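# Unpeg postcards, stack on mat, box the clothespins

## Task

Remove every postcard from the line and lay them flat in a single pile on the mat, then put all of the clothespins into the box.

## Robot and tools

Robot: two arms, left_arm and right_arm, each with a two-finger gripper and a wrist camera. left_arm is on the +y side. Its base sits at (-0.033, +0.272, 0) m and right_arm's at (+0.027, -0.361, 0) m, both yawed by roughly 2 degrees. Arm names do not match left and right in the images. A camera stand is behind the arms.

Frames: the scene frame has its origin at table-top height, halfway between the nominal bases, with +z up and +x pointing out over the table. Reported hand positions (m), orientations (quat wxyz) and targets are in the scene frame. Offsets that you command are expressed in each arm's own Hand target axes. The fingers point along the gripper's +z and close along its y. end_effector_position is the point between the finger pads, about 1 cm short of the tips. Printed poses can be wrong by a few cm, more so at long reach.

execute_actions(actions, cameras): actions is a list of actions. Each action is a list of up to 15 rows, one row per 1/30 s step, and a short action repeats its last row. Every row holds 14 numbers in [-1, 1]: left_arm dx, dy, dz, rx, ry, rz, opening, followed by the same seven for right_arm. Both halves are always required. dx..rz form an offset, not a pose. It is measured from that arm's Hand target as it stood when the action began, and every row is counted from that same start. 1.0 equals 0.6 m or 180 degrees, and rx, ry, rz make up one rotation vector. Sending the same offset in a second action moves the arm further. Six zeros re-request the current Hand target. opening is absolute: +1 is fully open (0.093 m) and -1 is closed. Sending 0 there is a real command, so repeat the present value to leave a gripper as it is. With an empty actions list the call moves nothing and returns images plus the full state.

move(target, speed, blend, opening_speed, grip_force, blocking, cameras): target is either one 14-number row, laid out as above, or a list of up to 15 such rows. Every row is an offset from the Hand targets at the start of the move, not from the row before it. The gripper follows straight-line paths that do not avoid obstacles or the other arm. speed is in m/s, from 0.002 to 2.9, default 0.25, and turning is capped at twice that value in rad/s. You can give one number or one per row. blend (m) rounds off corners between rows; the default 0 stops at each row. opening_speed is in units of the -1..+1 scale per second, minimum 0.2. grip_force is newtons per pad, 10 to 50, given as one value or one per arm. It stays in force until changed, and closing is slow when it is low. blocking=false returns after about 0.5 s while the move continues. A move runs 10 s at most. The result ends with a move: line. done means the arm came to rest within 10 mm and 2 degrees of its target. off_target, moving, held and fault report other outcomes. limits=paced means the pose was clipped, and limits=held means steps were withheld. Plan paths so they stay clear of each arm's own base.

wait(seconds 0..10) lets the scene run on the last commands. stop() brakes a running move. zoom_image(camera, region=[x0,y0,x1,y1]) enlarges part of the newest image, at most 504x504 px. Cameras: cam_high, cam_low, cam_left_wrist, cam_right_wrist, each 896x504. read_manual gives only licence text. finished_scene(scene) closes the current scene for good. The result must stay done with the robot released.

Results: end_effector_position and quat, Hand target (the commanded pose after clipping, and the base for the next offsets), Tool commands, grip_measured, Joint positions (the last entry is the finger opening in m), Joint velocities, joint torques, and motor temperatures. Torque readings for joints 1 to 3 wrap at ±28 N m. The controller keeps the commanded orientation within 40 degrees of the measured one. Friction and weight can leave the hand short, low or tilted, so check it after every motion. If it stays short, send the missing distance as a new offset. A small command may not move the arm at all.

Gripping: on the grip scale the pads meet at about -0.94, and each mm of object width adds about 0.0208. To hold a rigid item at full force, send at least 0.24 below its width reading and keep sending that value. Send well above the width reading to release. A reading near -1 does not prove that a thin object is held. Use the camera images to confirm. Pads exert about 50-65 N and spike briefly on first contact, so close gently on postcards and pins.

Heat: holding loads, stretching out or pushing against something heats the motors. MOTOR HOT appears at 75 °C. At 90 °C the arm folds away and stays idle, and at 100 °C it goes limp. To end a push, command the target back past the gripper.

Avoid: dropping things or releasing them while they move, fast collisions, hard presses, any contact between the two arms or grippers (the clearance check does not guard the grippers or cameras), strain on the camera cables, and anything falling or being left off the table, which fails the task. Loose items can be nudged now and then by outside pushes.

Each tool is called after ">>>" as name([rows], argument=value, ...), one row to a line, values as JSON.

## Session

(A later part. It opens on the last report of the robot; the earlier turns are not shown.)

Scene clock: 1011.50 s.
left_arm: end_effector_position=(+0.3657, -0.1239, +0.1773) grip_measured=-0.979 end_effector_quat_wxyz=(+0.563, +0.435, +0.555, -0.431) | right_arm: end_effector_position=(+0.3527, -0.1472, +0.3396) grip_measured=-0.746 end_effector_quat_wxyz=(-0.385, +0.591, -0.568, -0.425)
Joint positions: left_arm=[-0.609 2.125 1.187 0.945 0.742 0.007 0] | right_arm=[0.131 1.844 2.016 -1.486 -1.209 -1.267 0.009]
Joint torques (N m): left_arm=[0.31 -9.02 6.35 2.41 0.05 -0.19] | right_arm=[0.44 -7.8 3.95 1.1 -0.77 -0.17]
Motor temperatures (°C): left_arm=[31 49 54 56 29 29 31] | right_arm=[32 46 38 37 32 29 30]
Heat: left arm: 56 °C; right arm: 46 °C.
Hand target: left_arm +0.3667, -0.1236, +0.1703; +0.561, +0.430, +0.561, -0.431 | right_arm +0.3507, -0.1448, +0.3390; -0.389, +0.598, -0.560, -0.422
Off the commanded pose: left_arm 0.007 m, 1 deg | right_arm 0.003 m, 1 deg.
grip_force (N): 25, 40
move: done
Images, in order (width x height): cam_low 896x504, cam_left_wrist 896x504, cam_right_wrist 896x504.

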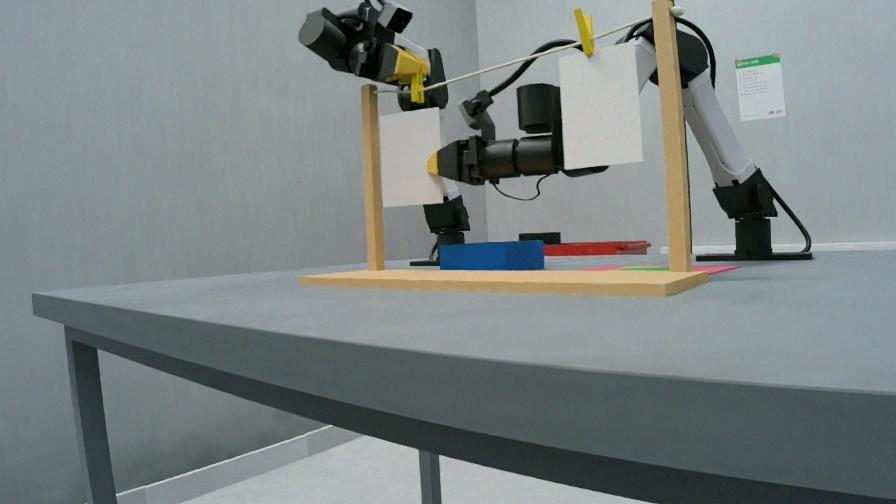

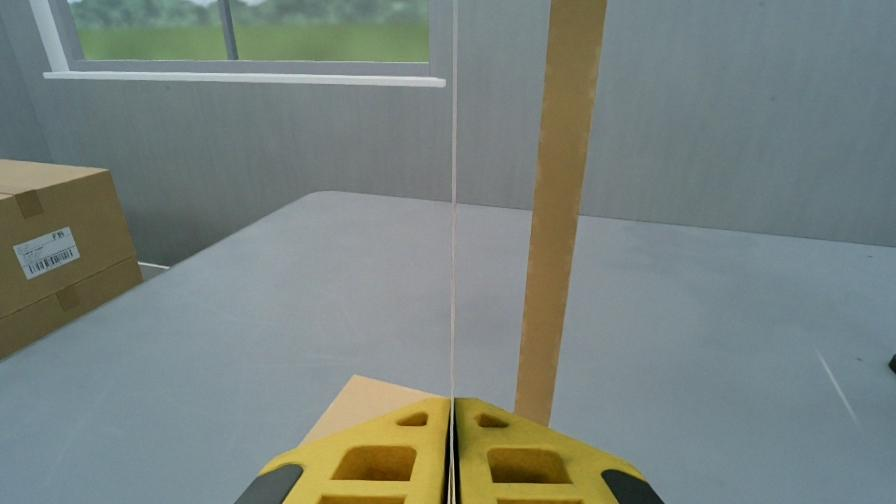

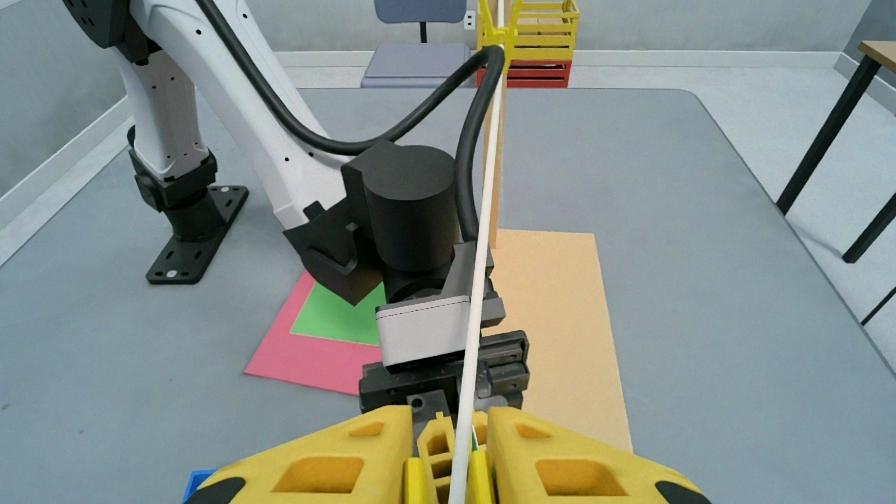

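>>> move([
  [0.0167,-0.0322,-0.0086,0,0,0,-1,-0.0462,0,-0.0097,0.0105,-0.0139,0.0038,-0.75],
  [0.0167,-0.1523,-0.0754,0,0,0,-1,-0.1108,0.0042,0.0222,0.0209,-0.0278,0.0076,-0.75],
  [0,-0.1834,-0.1528,0,0,0,-1,-0.1127,0.113,0.0297,0.0209,-0.0278,0.0076,-0.75],
], cameras=["all"], speed=0.1, blend=[0.01, 0.01, 0])

Scene clock: 1035.57 s.
left_arm: end_effector_position=(+0.2382, -0.0668, +0.1621) grip_measured=-0.979 end_effector_quat_wxyz=(+0.554, +0.432, +0.568, -0.428) | right_arm: end_effector_position=(+0.2831, -0.1104, +0.3944) grip_measured=-0.747 end_effector_quat_wxyz=(-0.418, +0.555, -0.570, -0.439)
Joint positions: left_arm=[-0.69 1.756 0.56 1.174 0.651 0.007 0] | right_arm=[0.297 1.458 1.677 -0.936 -1.157 -0.636 0.009]
Joint torques (N m): left_arm=[0.66 -7.84 5.18 2.37 0.16 -0.22] | right_arm=[0.2 -5.82 4.51 2.17 -0.49 -0.03]
Heat: left arm: 54 °C; right arm: 46 °C.
Hand target: left_arm +0.2367, -0.0636, +0.1701; +0.561, +0.430, +0.561, -0.431 | right_arm +0.2806, -0.1098, +0.3970; -0.427, +0.560, -0.563, -0.433
Off the commanded pose: left_arm 0.009 m, 1 deg | right_arm 0.004 m, 2 deg.
grip_force (N): 25, 40
move: done

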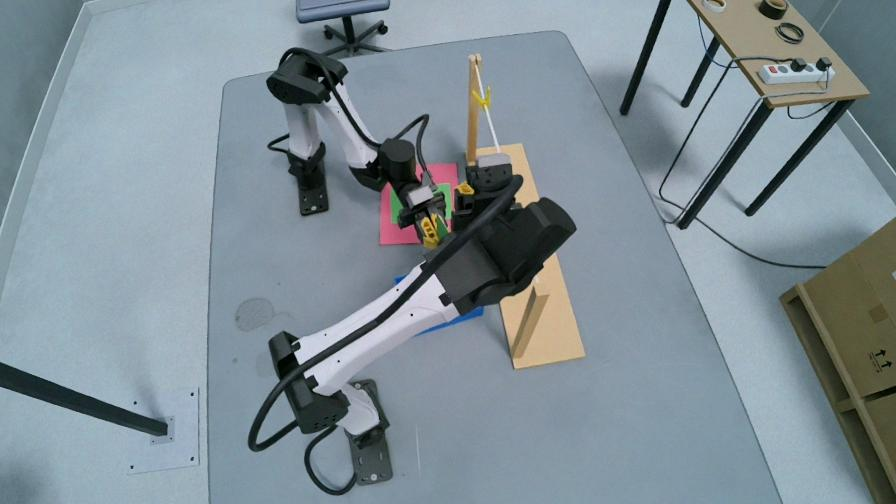

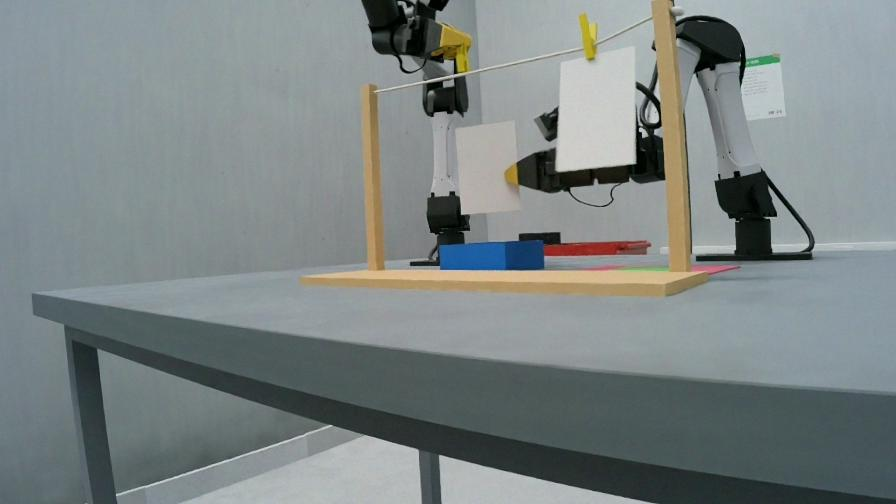

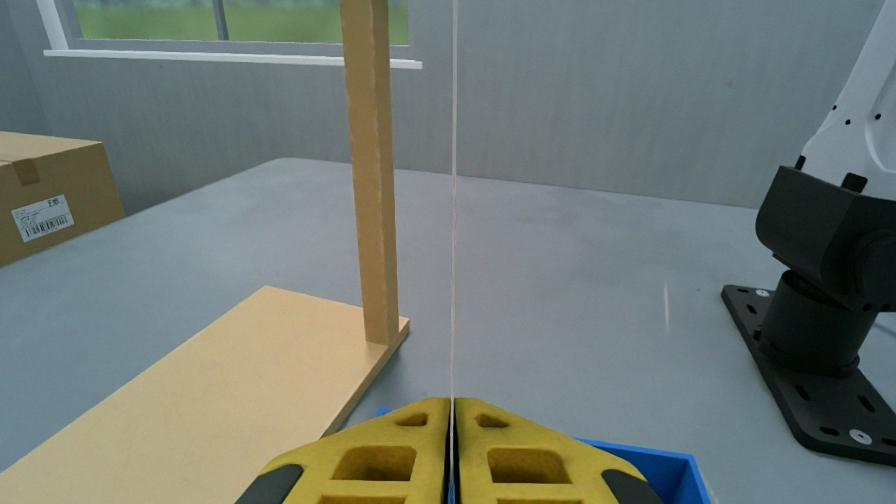

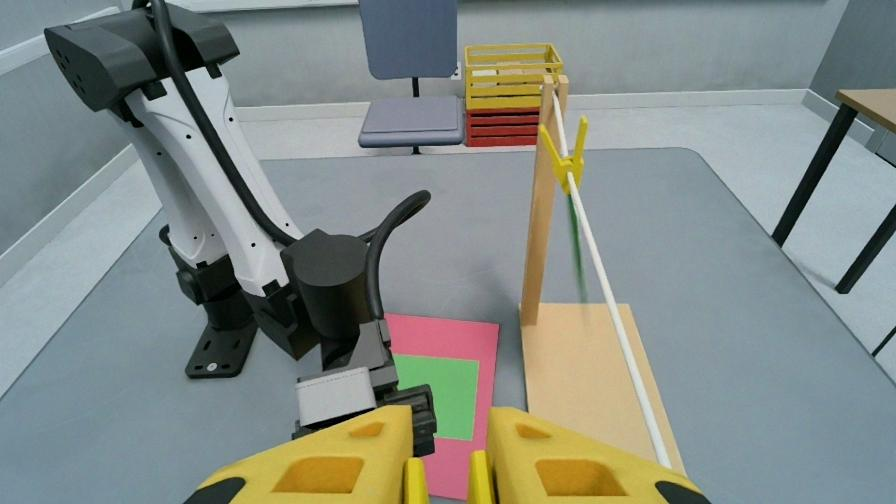

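>>> move([
  [0.0,0.03,-0.2,0,0,0,-1,0,0,0,0,0,0,-0.75],
  [0.0668,0.1008,-0.3975,0.030,0.2001,-0.4584,-1,0.4052,0.0593,0.1431,0,0.3333,0,-0.75],
], cameras=["all"], speed=0.18, blend=[0.02, 0])

Scene clock: 1076.67 s.
left_arm: end_effector_position=(+0.2301, +0.1795, +0.1298) grip_measured=-0.979 end_effector_quat_wxyz=(-0.027, +0.075, +0.828, -0.555) | right_arm: end_effector_position=(+0.2418, -0.0912, +0.1440) grip_measured=-0.747 end_effector_quat_wxyz=(-0.089, +0.701, -0.700, -0.100)
Joint positions: left_arm=[0.181 1.927 1.235 -1.574 1.05 0.807 0] | right_arm=[0.77 1.674 1.446 -1.159 -0.195 -0.749 0.009]
Joint torques (N m): left_arm=[0.49 -6.17 7.21 -0.96 0.52 -0.05] | right_arm=[0.17 -5.98 4.66 1.14 -0.16 0.07]
Heat: left arm: 53 °C; right arm: 44 °C.
Hand target: left_arm +0.2334, +0.1824, +0.1298; -0.060, +0.086, +0.815, -0.570 | right_arm +0.2426, -0.0901, +0.1402; -0.089, +0.701, -0.701, -0.095
Off the commanded pose: left_arm 0.004 m, 5 deg | right_arm 0.004 m, 0 deg.
joint sent to its limit (left arm) — joint 4 (wrist pitch), lower limit. The joint targets are off in orientation, not in position.
grip_force (N): 25, 40
move: off_target (left_arm)

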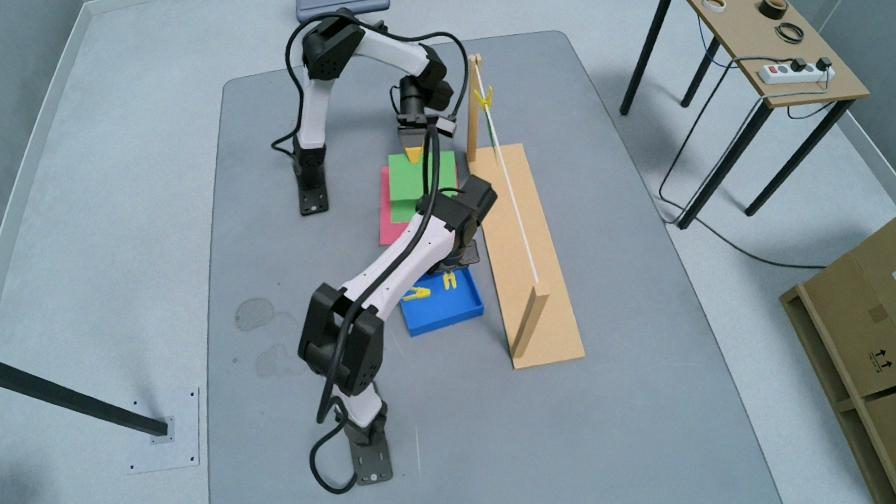

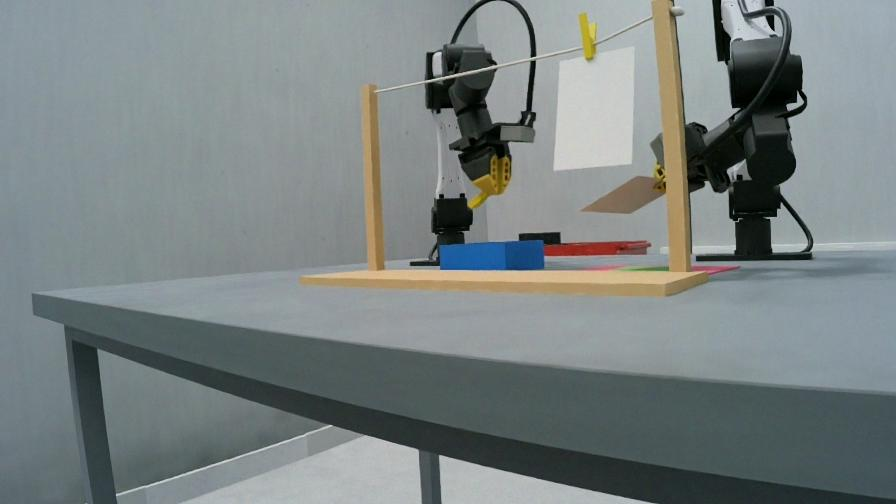

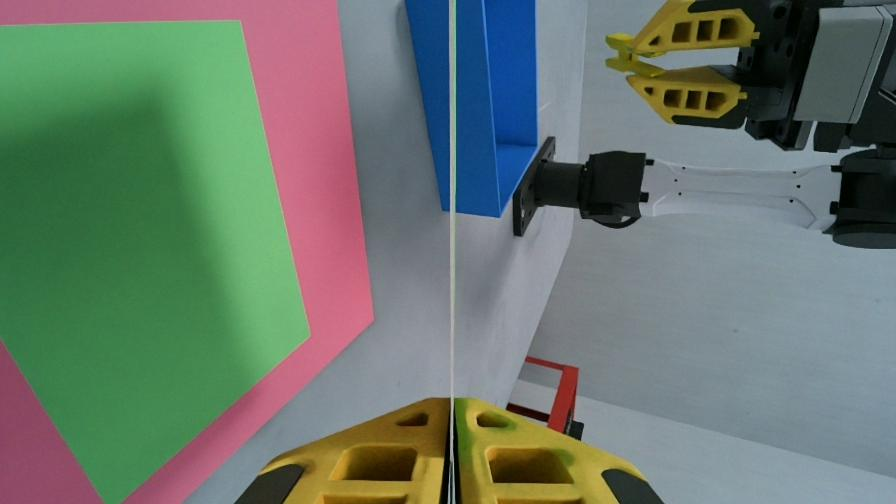

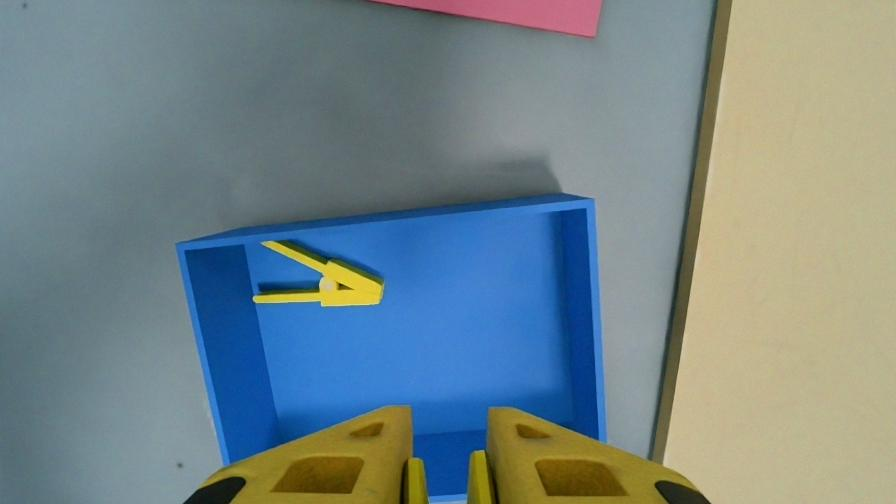

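>>> move([
  [0,0.1081,0.0394,0,0,0,-1,0.0628,-0.0137,0.1453,0,0,0,-0.75],
  [0,0.1081,0.0394,0,0,0,-1,0.0628,-0.0137,0.1453,0,0,0,0],
], cameras=["all"], speed=0.08, opening_speed=0.4)

Scene clock: 1099.60 s.
left_arm: end_effector_position=(+0.2352, +0.1819, +0.0656) grip_measured=-0.979 end_effector_quat_wxyz=(-0.061, +0.078, +0.815, -0.571) | right_arm: end_effector_position=(+0.2477, -0.1030, +0.0494) grip_measured=-0.001 end_effector_quat_wxyz=(-0.086, +0.701, -0.702, -0.096)
Joint positions: left_arm=[0.181 2.163 1.235 -1.482 1.035 0.901 0] | right_arm=[0.734 1.726 1.124 -0.797 -0.195 -0.785 0.045]
Joint torques (N m): left_arm=[0.28 -7.16 3.81 -0.97 0.49 0.22] | right_arm=[-0.91 -6.11 4.4 1.14 -0.28 -0.09]
Motor temperatures (°C): left_arm=[31 46 49 49 29 29 31] | right_arm=[32 45 37 36 31 29 31]
Heat: left arm: 49 °C; right arm: 45 °C.
Hand target: left_arm +0.2334, +0.1825, +0.0607; -0.059, +0.086, +0.815, -0.570 | right_arm +0.2500, -0.1038, +0.0463; -0.089, +0.701, -0.701, -0.095
Off the commanded pose: left_arm 0.005 m, 1 deg | right_arm 0.004 m, 0 deg.
grip_force (N): 25, 40
move: done

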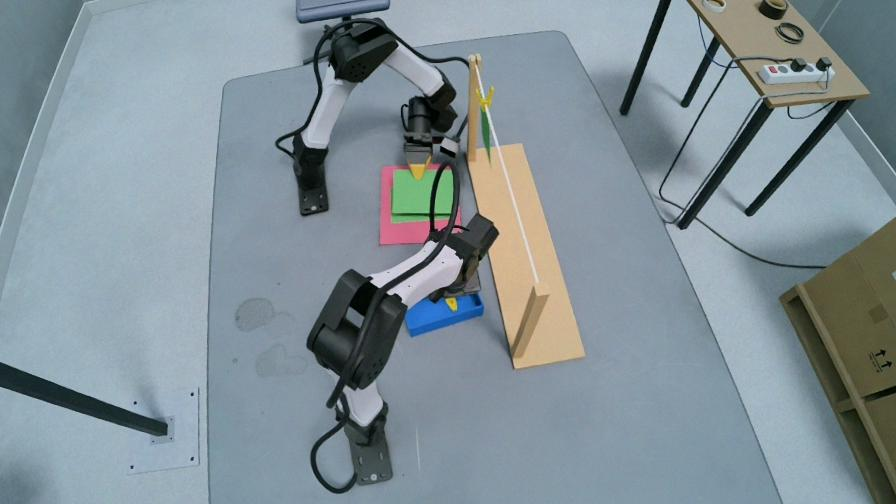

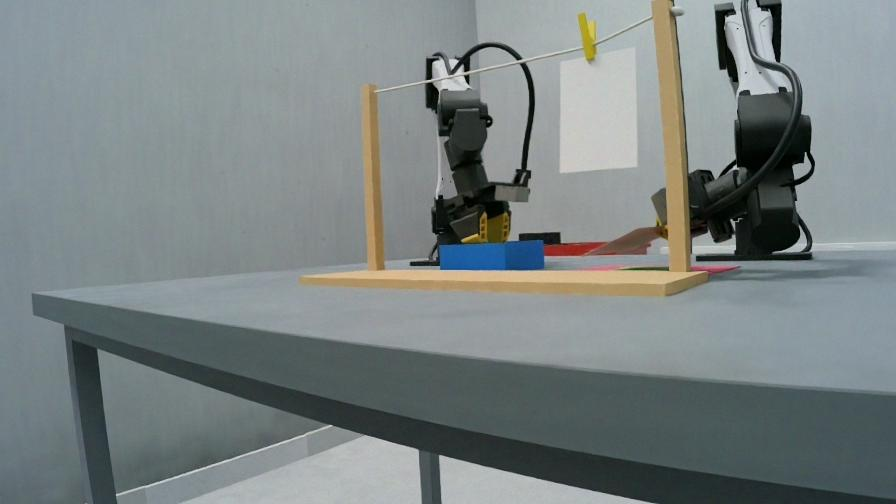

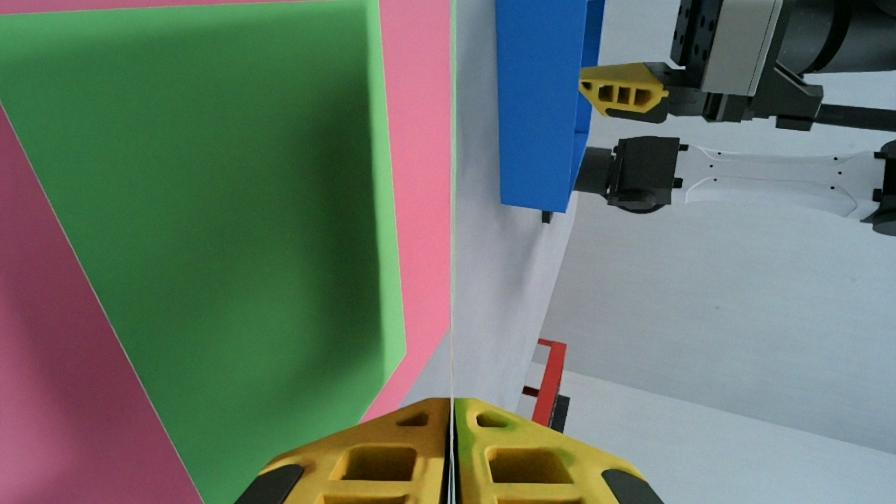

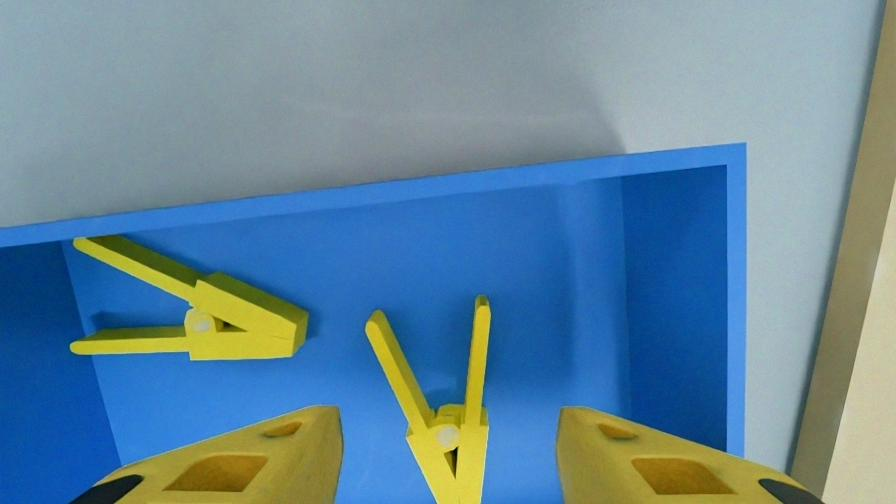

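>>> move([
  [0.0032,0.0428,0.02,0,0,0,-1,-0.0432,0,-0.161,0,0,0,0],
  [0.0032,0.0428,0.02,0,0,0,-1,-0.2838,0.0358,-0.0684,0,-0.1944,0,-1],
  [0.0032,0.0428,0.02,0,0,0,-1,-0.3743,0.0358,0.0508,0,-0.1944,0,-1],
], cameras=["all"], speed=0.15)

Scene clock: 1124.23 s.
left_arm: end_effector_position=(+0.2320, +0.1812, +0.0386) grip_measured=-0.979 end_effector_quat_wxyz=(-0.064, +0.076, +0.815, -0.571) | right_arm: end_effector_position=(+0.2229, +0.1091, +0.0644) grip_measured=-0.990 end_effector_quat_wxyz=(-0.275, +0.644, -0.649, -0.297)
Joint positions: left_arm=[0.181 2.226 1.202 -1.391 1.035 0.901 0] | right_arm=[1.012 1.994 1.246 -0.072 -0.404 -0.354 0]
Joint torques (N m): left_arm=[-0.05 -7.05 3.33 -0.95 0.53 0.17] | right_arm=[0.09 -8.29 7.71 2.52 -0.25 0.09]
Heat: left arm: 47 °C; right arm: 45 °C.
Hand target: left_arm +0.2310, +0.1805, +0.0324; -0.060, +0.086, +0.815, -0.570 | right_arm +0.2284, +0.1209, +0.0750; -0.295, +0.640, -0.642, -0.302
Off the commanded pose: left_arm 0.006 m, 1 deg | right_arm 0.017 m, 3 deg.
grip_force (N): 25, 40
move: off_target (right_arm)

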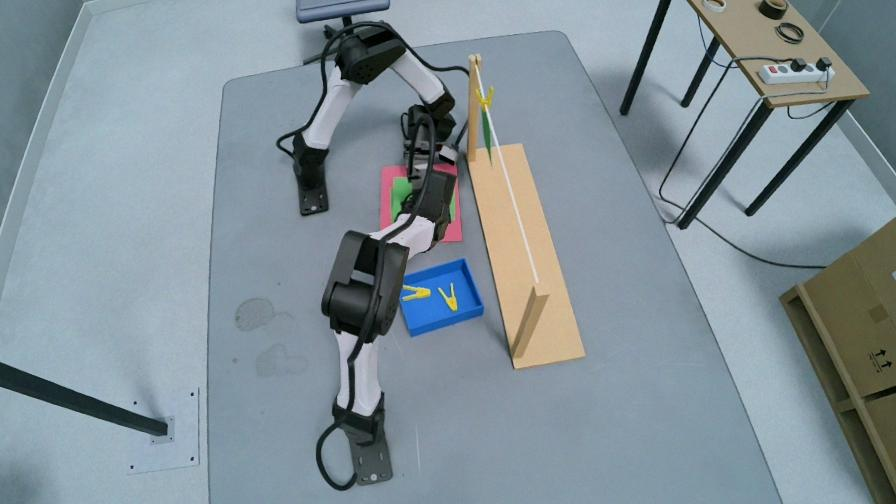

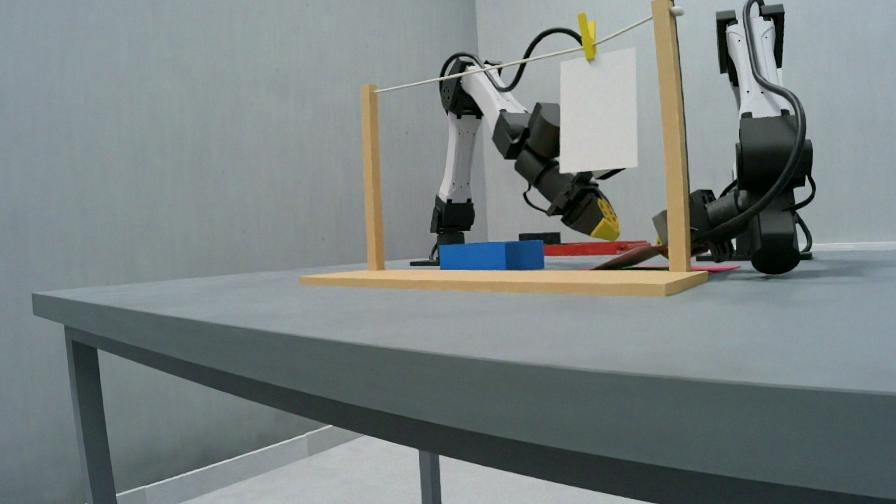

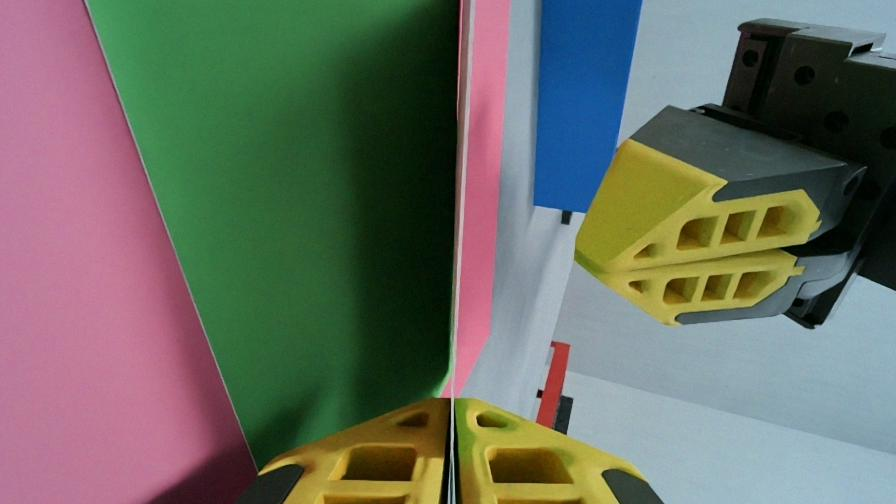

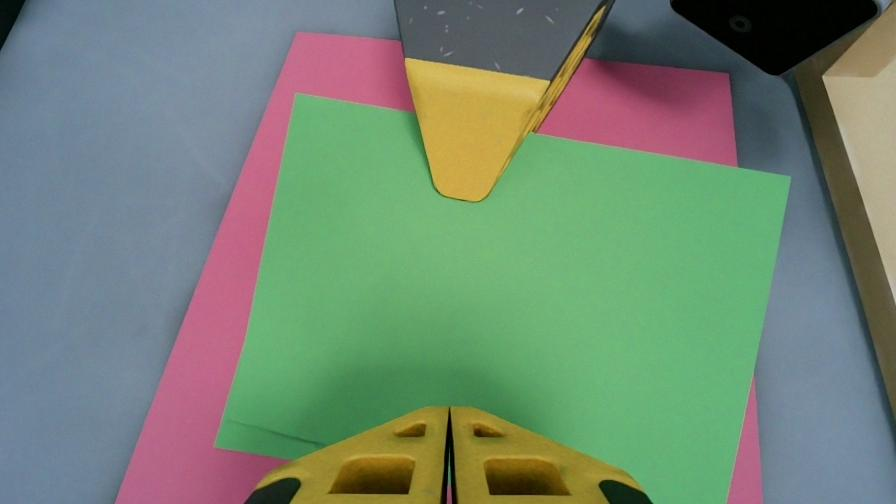

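>>> move([
  [0.0212,-0.025,-0.0043,0,-0.0235,-0.0086,-1,0,0,0,0,0,0,-1],
  [0.0212,-0.0015,0.0042,0,-0.0235,-0.0086,-1,0,0,0,0,0,0,-1],
], cameras=["cam_left_wrist","cam_right_wrist"], speed=0.08)

Scene clock: 1145.33 s.
left_arm: end_effector_position=(+0.2172, +0.1793, +0.0383) grip_measured=-0.979 end_effector_quat_wxyz=(-0.039, +0.059, +0.817, -0.573) | right_arm: end_effector_position=(+0.2230, +0.1091, +0.0645) grip_measured=-0.990 end_effector_quat_wxyz=(-0.275, +0.643, -0.650, -0.297)
Joint positions: left_arm=[0.199 2.144 1.068 -1.279 1.068 0.855 0] | right_arm=[1.012 1.994 1.246 -0.072 -0.404 -0.354 0]
Joint torques (N m): left_arm=[0.79 -6.56 3.38 -0.71 0.57 -0.11] | right_arm=[0.1 -8.29 7.71 2.52 -0.25 0.08]
Heat: left arm: 46 °C; right arm: 48 °C.
Hand target: left_arm +0.2180, +0.1806, +0.0324; -0.037, +0.054, +0.818, -0.572 | right_arm +0.2284, +0.1210, +0.0750; -0.295, +0.640, -0.642, -0.302
Off the commanded pose: left_arm 0.006 m, 1 deg | right_arm 0.017 m, 3 deg.
grip_force (N): 25, 40
move: off_target (right_arm)
Images, in order (width x height): cam_left_wrist 896x504, cam_right_wrist 896x504.

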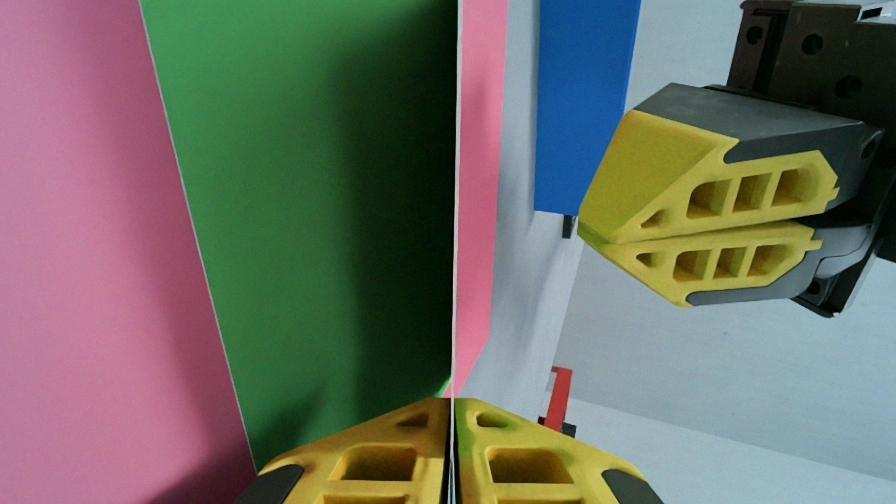

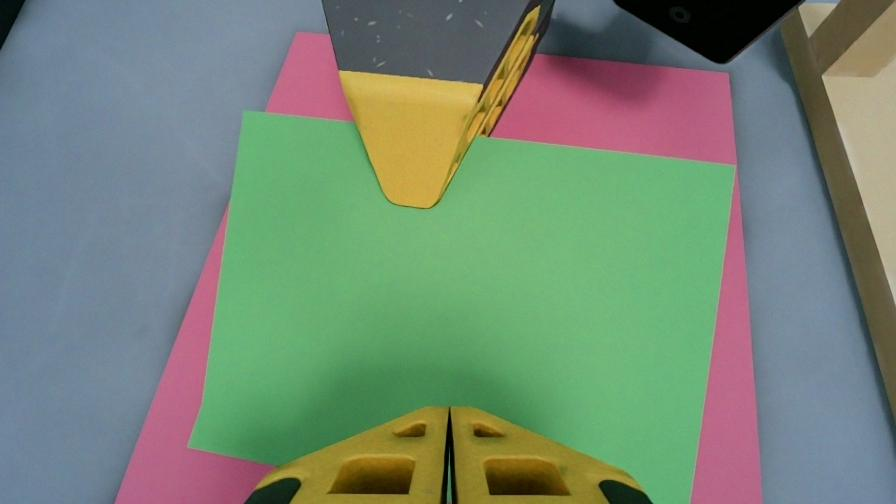

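>>> move([
  [0,0,0,0,0,0,-1,0.0410,0,0.0500,0,0,0,-1],
  [0,0,0,0,0,0,-1,0.0595,0,0.0675,0,0,0,-1],
], cameras=["cam_left_wrist","cam_right_wrist"], speed=[0.08, 0.04])

Scene clock: 1158.57 s.
left_arm: end_effector_position=(+0.2181, +0.1804, +0.0382) grip_measured=-0.979 end_effector_quat_wxyz=(-0.038, +0.056, +0.817, -0.573) | right_arm: end_effector_position=(+0.2306, +0.1287, +0.0320) grip_measured=-0.990 end_effector_quat_wxyz=(-0.298, +0.640, -0.639, -0.303)
Joint positions: left_arm=[0.203 2.144 1.068 -1.276 1.069 0.85 0] | right_arm=[1.02 2.116 1.246 0.106 -0.397 -0.347 0]
Joint torques (N m): left_arm=[0.42 -6.41 3.19 -0.7 0.57 -0.07] | right_arm=[0.36 -8.02 4.25 2.61 -0.23 0.09]
Motor temperatures (°C): left_arm=[31 46 45 44 29 29 31] | right_arm=[32 49 41 41 31 29 30]
Heat: left arm: 46 °C; right arm: 49 °C.
Hand target: left_arm +0.2180, +0.1805, +0.0324; -0.037, +0.054, +0.818, -0.572 | right_arm +0.2279, +0.1290, +0.0217; -0.296, +0.640, -0.642, -0.302
Off the commanded pose: left_arm 0.006 m, 0 deg | right_arm 0.011 m, 0 deg.
grip_force (N): 25, 40
move: off_target (right_arm)
Images, in order (width x height): cam_left_wrist 896x504, cam_right_wrist 896x504.

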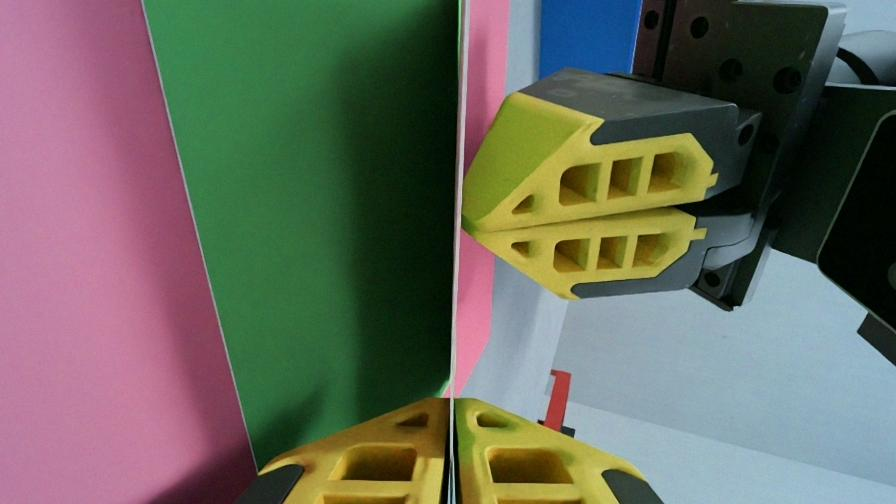

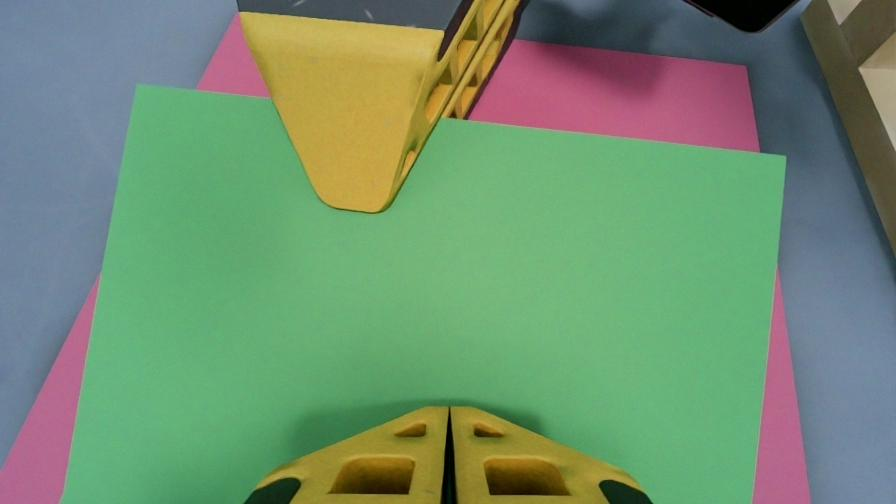

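>>> move([
  [0,0.0078,0.0028,0,0,0,-0.8,0,0,0,0,0,0,-1],
  [0,0.0078,0.0028,0,0,0,-0.8,0,0,0,0,0,0,-1],
  [0,0.0078,-0.075,0,0,0,-0.8,0,0,0,0,0,0,-1],
], cameras=["cam_left_wrist","cam_right_wrist","cam_low"], speed=0.06)

Scene clock: 1168.53 s.
left_arm: end_effector_position=(+0.2222, +0.2220, +0.0452) grip_measured=-0.802 end_effector_quat_wxyz=(-0.039, +0.045, +0.818, -0.573) | right_arm: end_effector_position=(+0.2311, +0.1292, +0.0295) grip_measured=-0.990 end_effector_quat_wxyz=(-0.299, +0.640, -0.640, -0.303)
Joint positions: left_arm=[0.34 2.203 1.174 -1.46 0.974 0.993 0.007] | right_arm=[1.02 2.123 1.246 0.113 -0.396 -0.347 0]
Joint torques (N m): left_arm=[0.25 -6.87 5.34 -1.36 0.44 0.3] | right_arm=[0.36 -8.57 4.25 2.5 -0.24 0.09]
Heat: left arm: 46 °C; right arm: 49 °C.
Hand target: left_arm +0.2237, +0.2240, +0.0435; -0.037, +0.054, +0.818, -0.572 | right_arm +0.2279, +0.1290, +0.0216; -0.295, +0.640, -0.642, -0.302
Off the commanded pose: left_arm 0.003 m, 1 deg | right_arm 0.008 m, 0 deg.
grip_force (N): 25, 40
move: done
Images, in order (width x height): cam_low 896x504, cam_left_wrist 896x504, cam_right_wrist 896x504.

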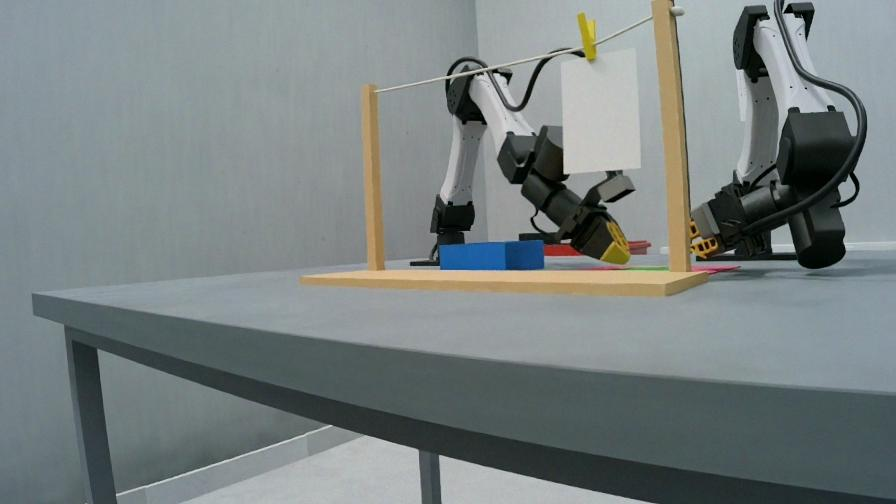

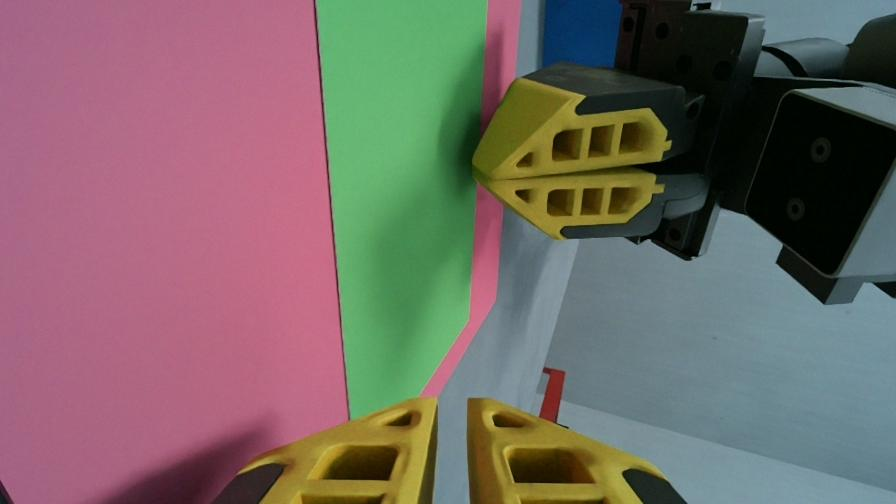

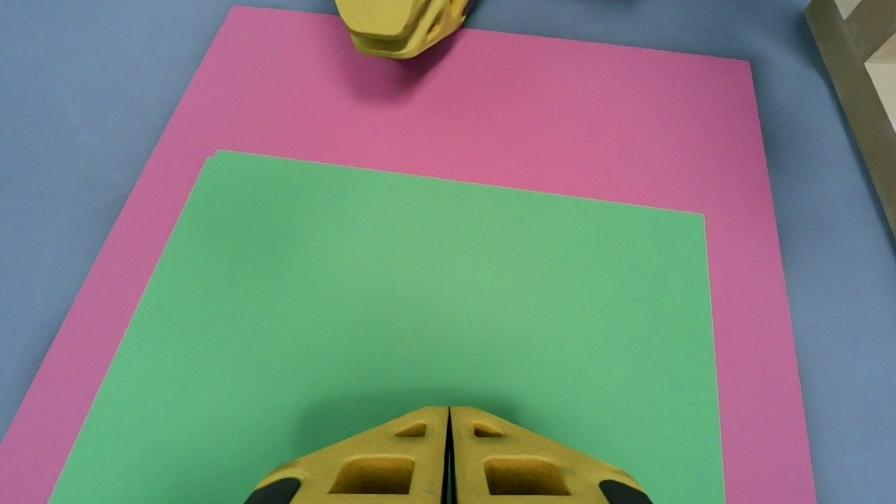

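>>> move([
  [0,0,0,0,0,0,-0.8,-0.0511,0,-0.0429,0,0,0,-1],
  [0.0332,-0.0995,-0.0515,0,0,0,-0.8,0.0157,0.0133,-0.3764,0,0,0,-1],
  [-0.012,-0.4017,-0.0017,-0.3333,-0.4551,0.2758,-0.8,0.08,0.0217,-0.453,0,0,0,-1],
  [-0.1197,-0.5142,-0.058,-0.3333,-0.4551,0.2758,-0.1,0.08,0.0217,-0.453,0,0,0,-1],
], cameras=["all"], speed=0.2, blend=[0, 0.02, 0.02, 0])

Scene clock: 1213.20 s.
left_arm: end_effector_position=(+0.2835, +0.1424, +0.3361) grip_measured=-0.102 end_effector_quat_wxyz=(+0.703, +0.000, +0.712, +0.002) | right_arm: end_effector_position=(+0.2204, -0.1090, +0.1571) grip_measured=-0.990 end_effector_quat_wxyz=(-0.291, +0.639, -0.649, -0.293)
Joint positions: left_arm=[-0.752 0.972 0.763 0.192 -0.723 -0.008 0.04] | right_arm=[0.543 1.266 0.888 -0.633 -0.68 -0.774 0]
Joint torques (N m): left_arm=[0.61 -1.51 10.76 2.27 0.16 0.04] | right_arm=[-0.96 -4.82 4.9 1.74 -0.82 -0.12]
Heat: left arm: 45 °C; right arm: 49 °C.
Hand target: left_arm +0.2852, +0.1421, +0.3452; +0.707, +0.000, +0.707, +0.001 | right_arm +0.2165, -0.1100, +0.1598; -0.295, +0.640, -0.642, -0.302
Off the commanded pose: left_arm 0.009 m, 1 deg | right_arm 0.005 m, 1 deg.
grip_force (N): 25, 40
move: done

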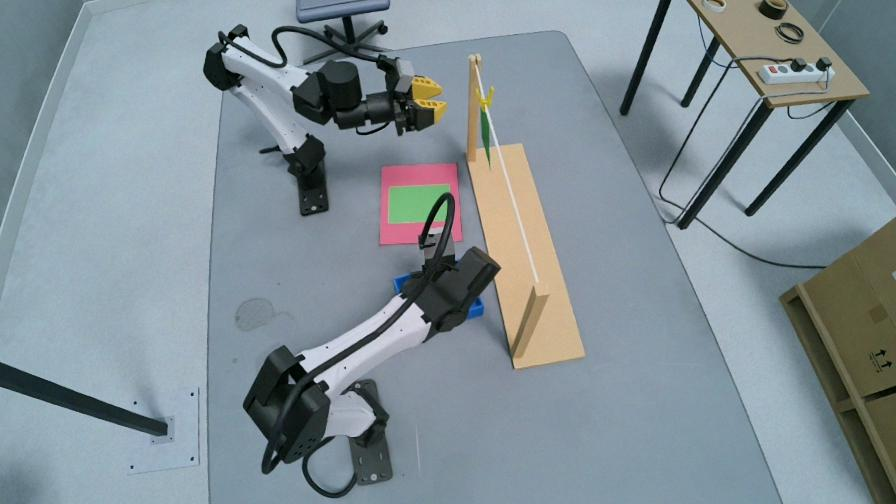

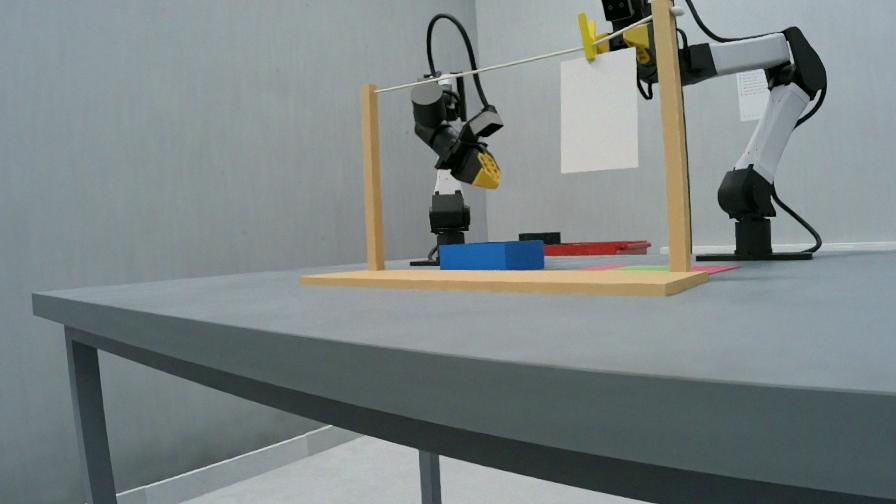

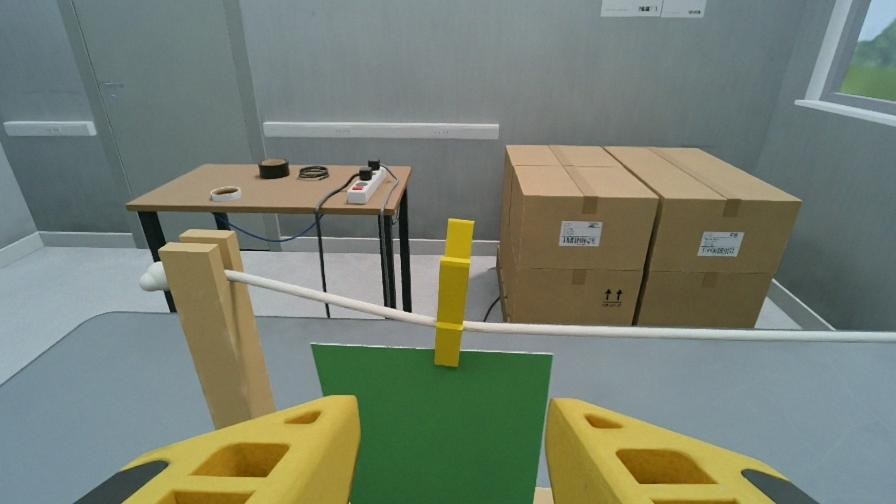

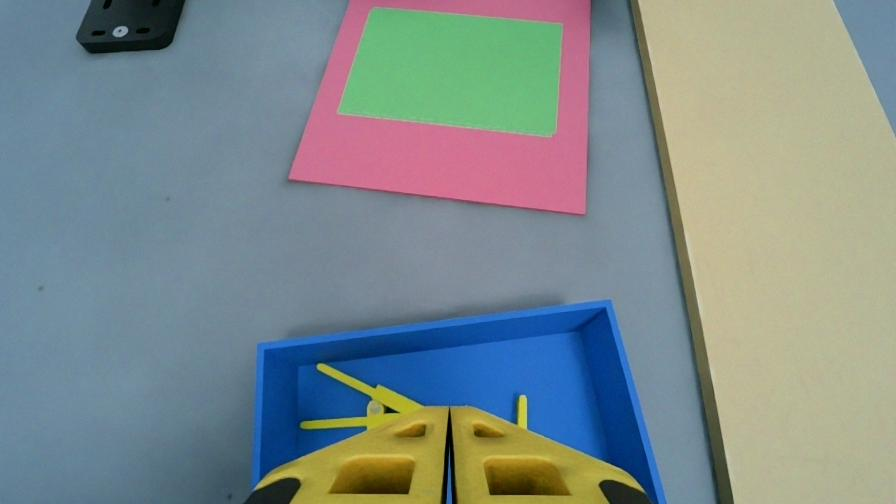

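>>> move([
  [0.0117,0,0.1575,0,0,0,-0.1,0,0,0,0,0,0,-1],
], cameras=["cam_left_wrist","cam_low"], speed=0.1, grip_force=[15, 40])

Scene clock: 1228.50 s.
left_arm: end_effector_position=(+0.3760, +0.1434, +0.3237) grip_measured=-0.102 end_effector_quat_wxyz=(+0.695, +0.002, +0.719, +0.005) | right_arm: end_effector_position=(+0.2204, -0.1090, +0.1571) grip_measured=-0.990 end_effector_quat_wxyz=(-0.291, +0.639, -0.649, -0.293)
Joint positions: left_arm=[-0.525 1.302 0.92 0.342 -0.498 -0.008 0.04] | right_arm=[0.543 1.266 0.888 -0.633 -0.68 -0.774 0]
Joint torques (N m): left_arm=[0.62 -4.14 11.12 2.58 0.2 0] | right_arm=[-0.96 -4.82 4.89 1.74 -0.82 -0.12]
Motor temperatures (°C): left_arm=[31 42 47 49 29 29 31] | right_arm=[32 46 37 41 31 29 30]
Heat: left arm: 49 °C; right arm: 46 °C.
Hand target: left_arm +0.3797, +0.1422, +0.3382; +0.707, +0.000, +0.707, +0.001 | right_arm +0.2165, -0.1100, +0.1598; -0.295, +0.640, -0.642, -0.302
Off the commanded pose: left_arm 0.015 m, 2 deg | right_arm 0.005 m, 1 deg.
grip_force (N): 15, 40
move: off_target (left_arm)
Images, in order (width x height): cam_low 896x504, cam_left_wrist 896x504.

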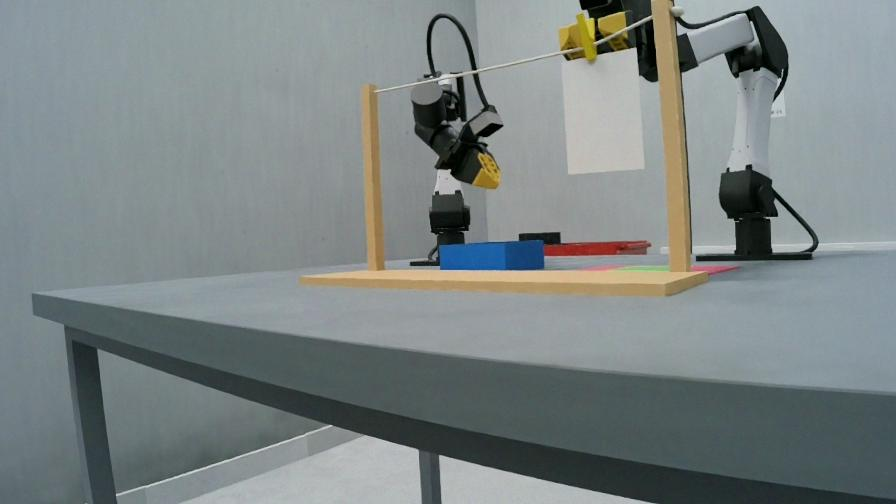

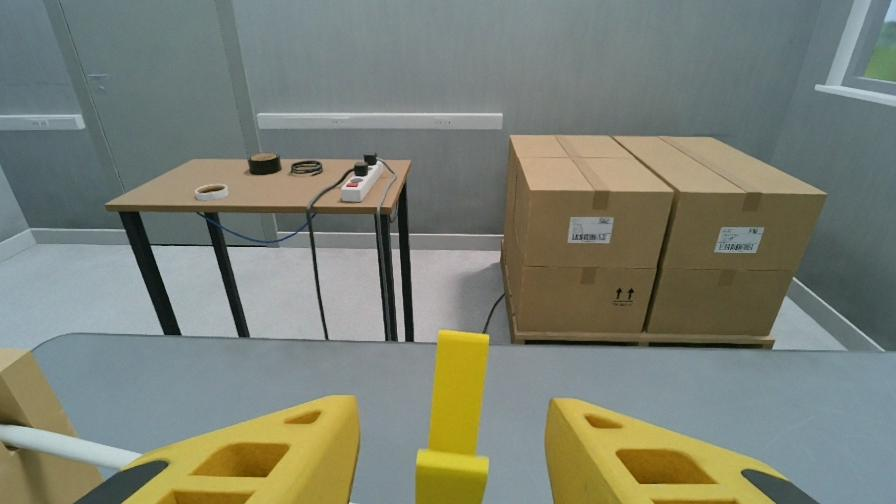

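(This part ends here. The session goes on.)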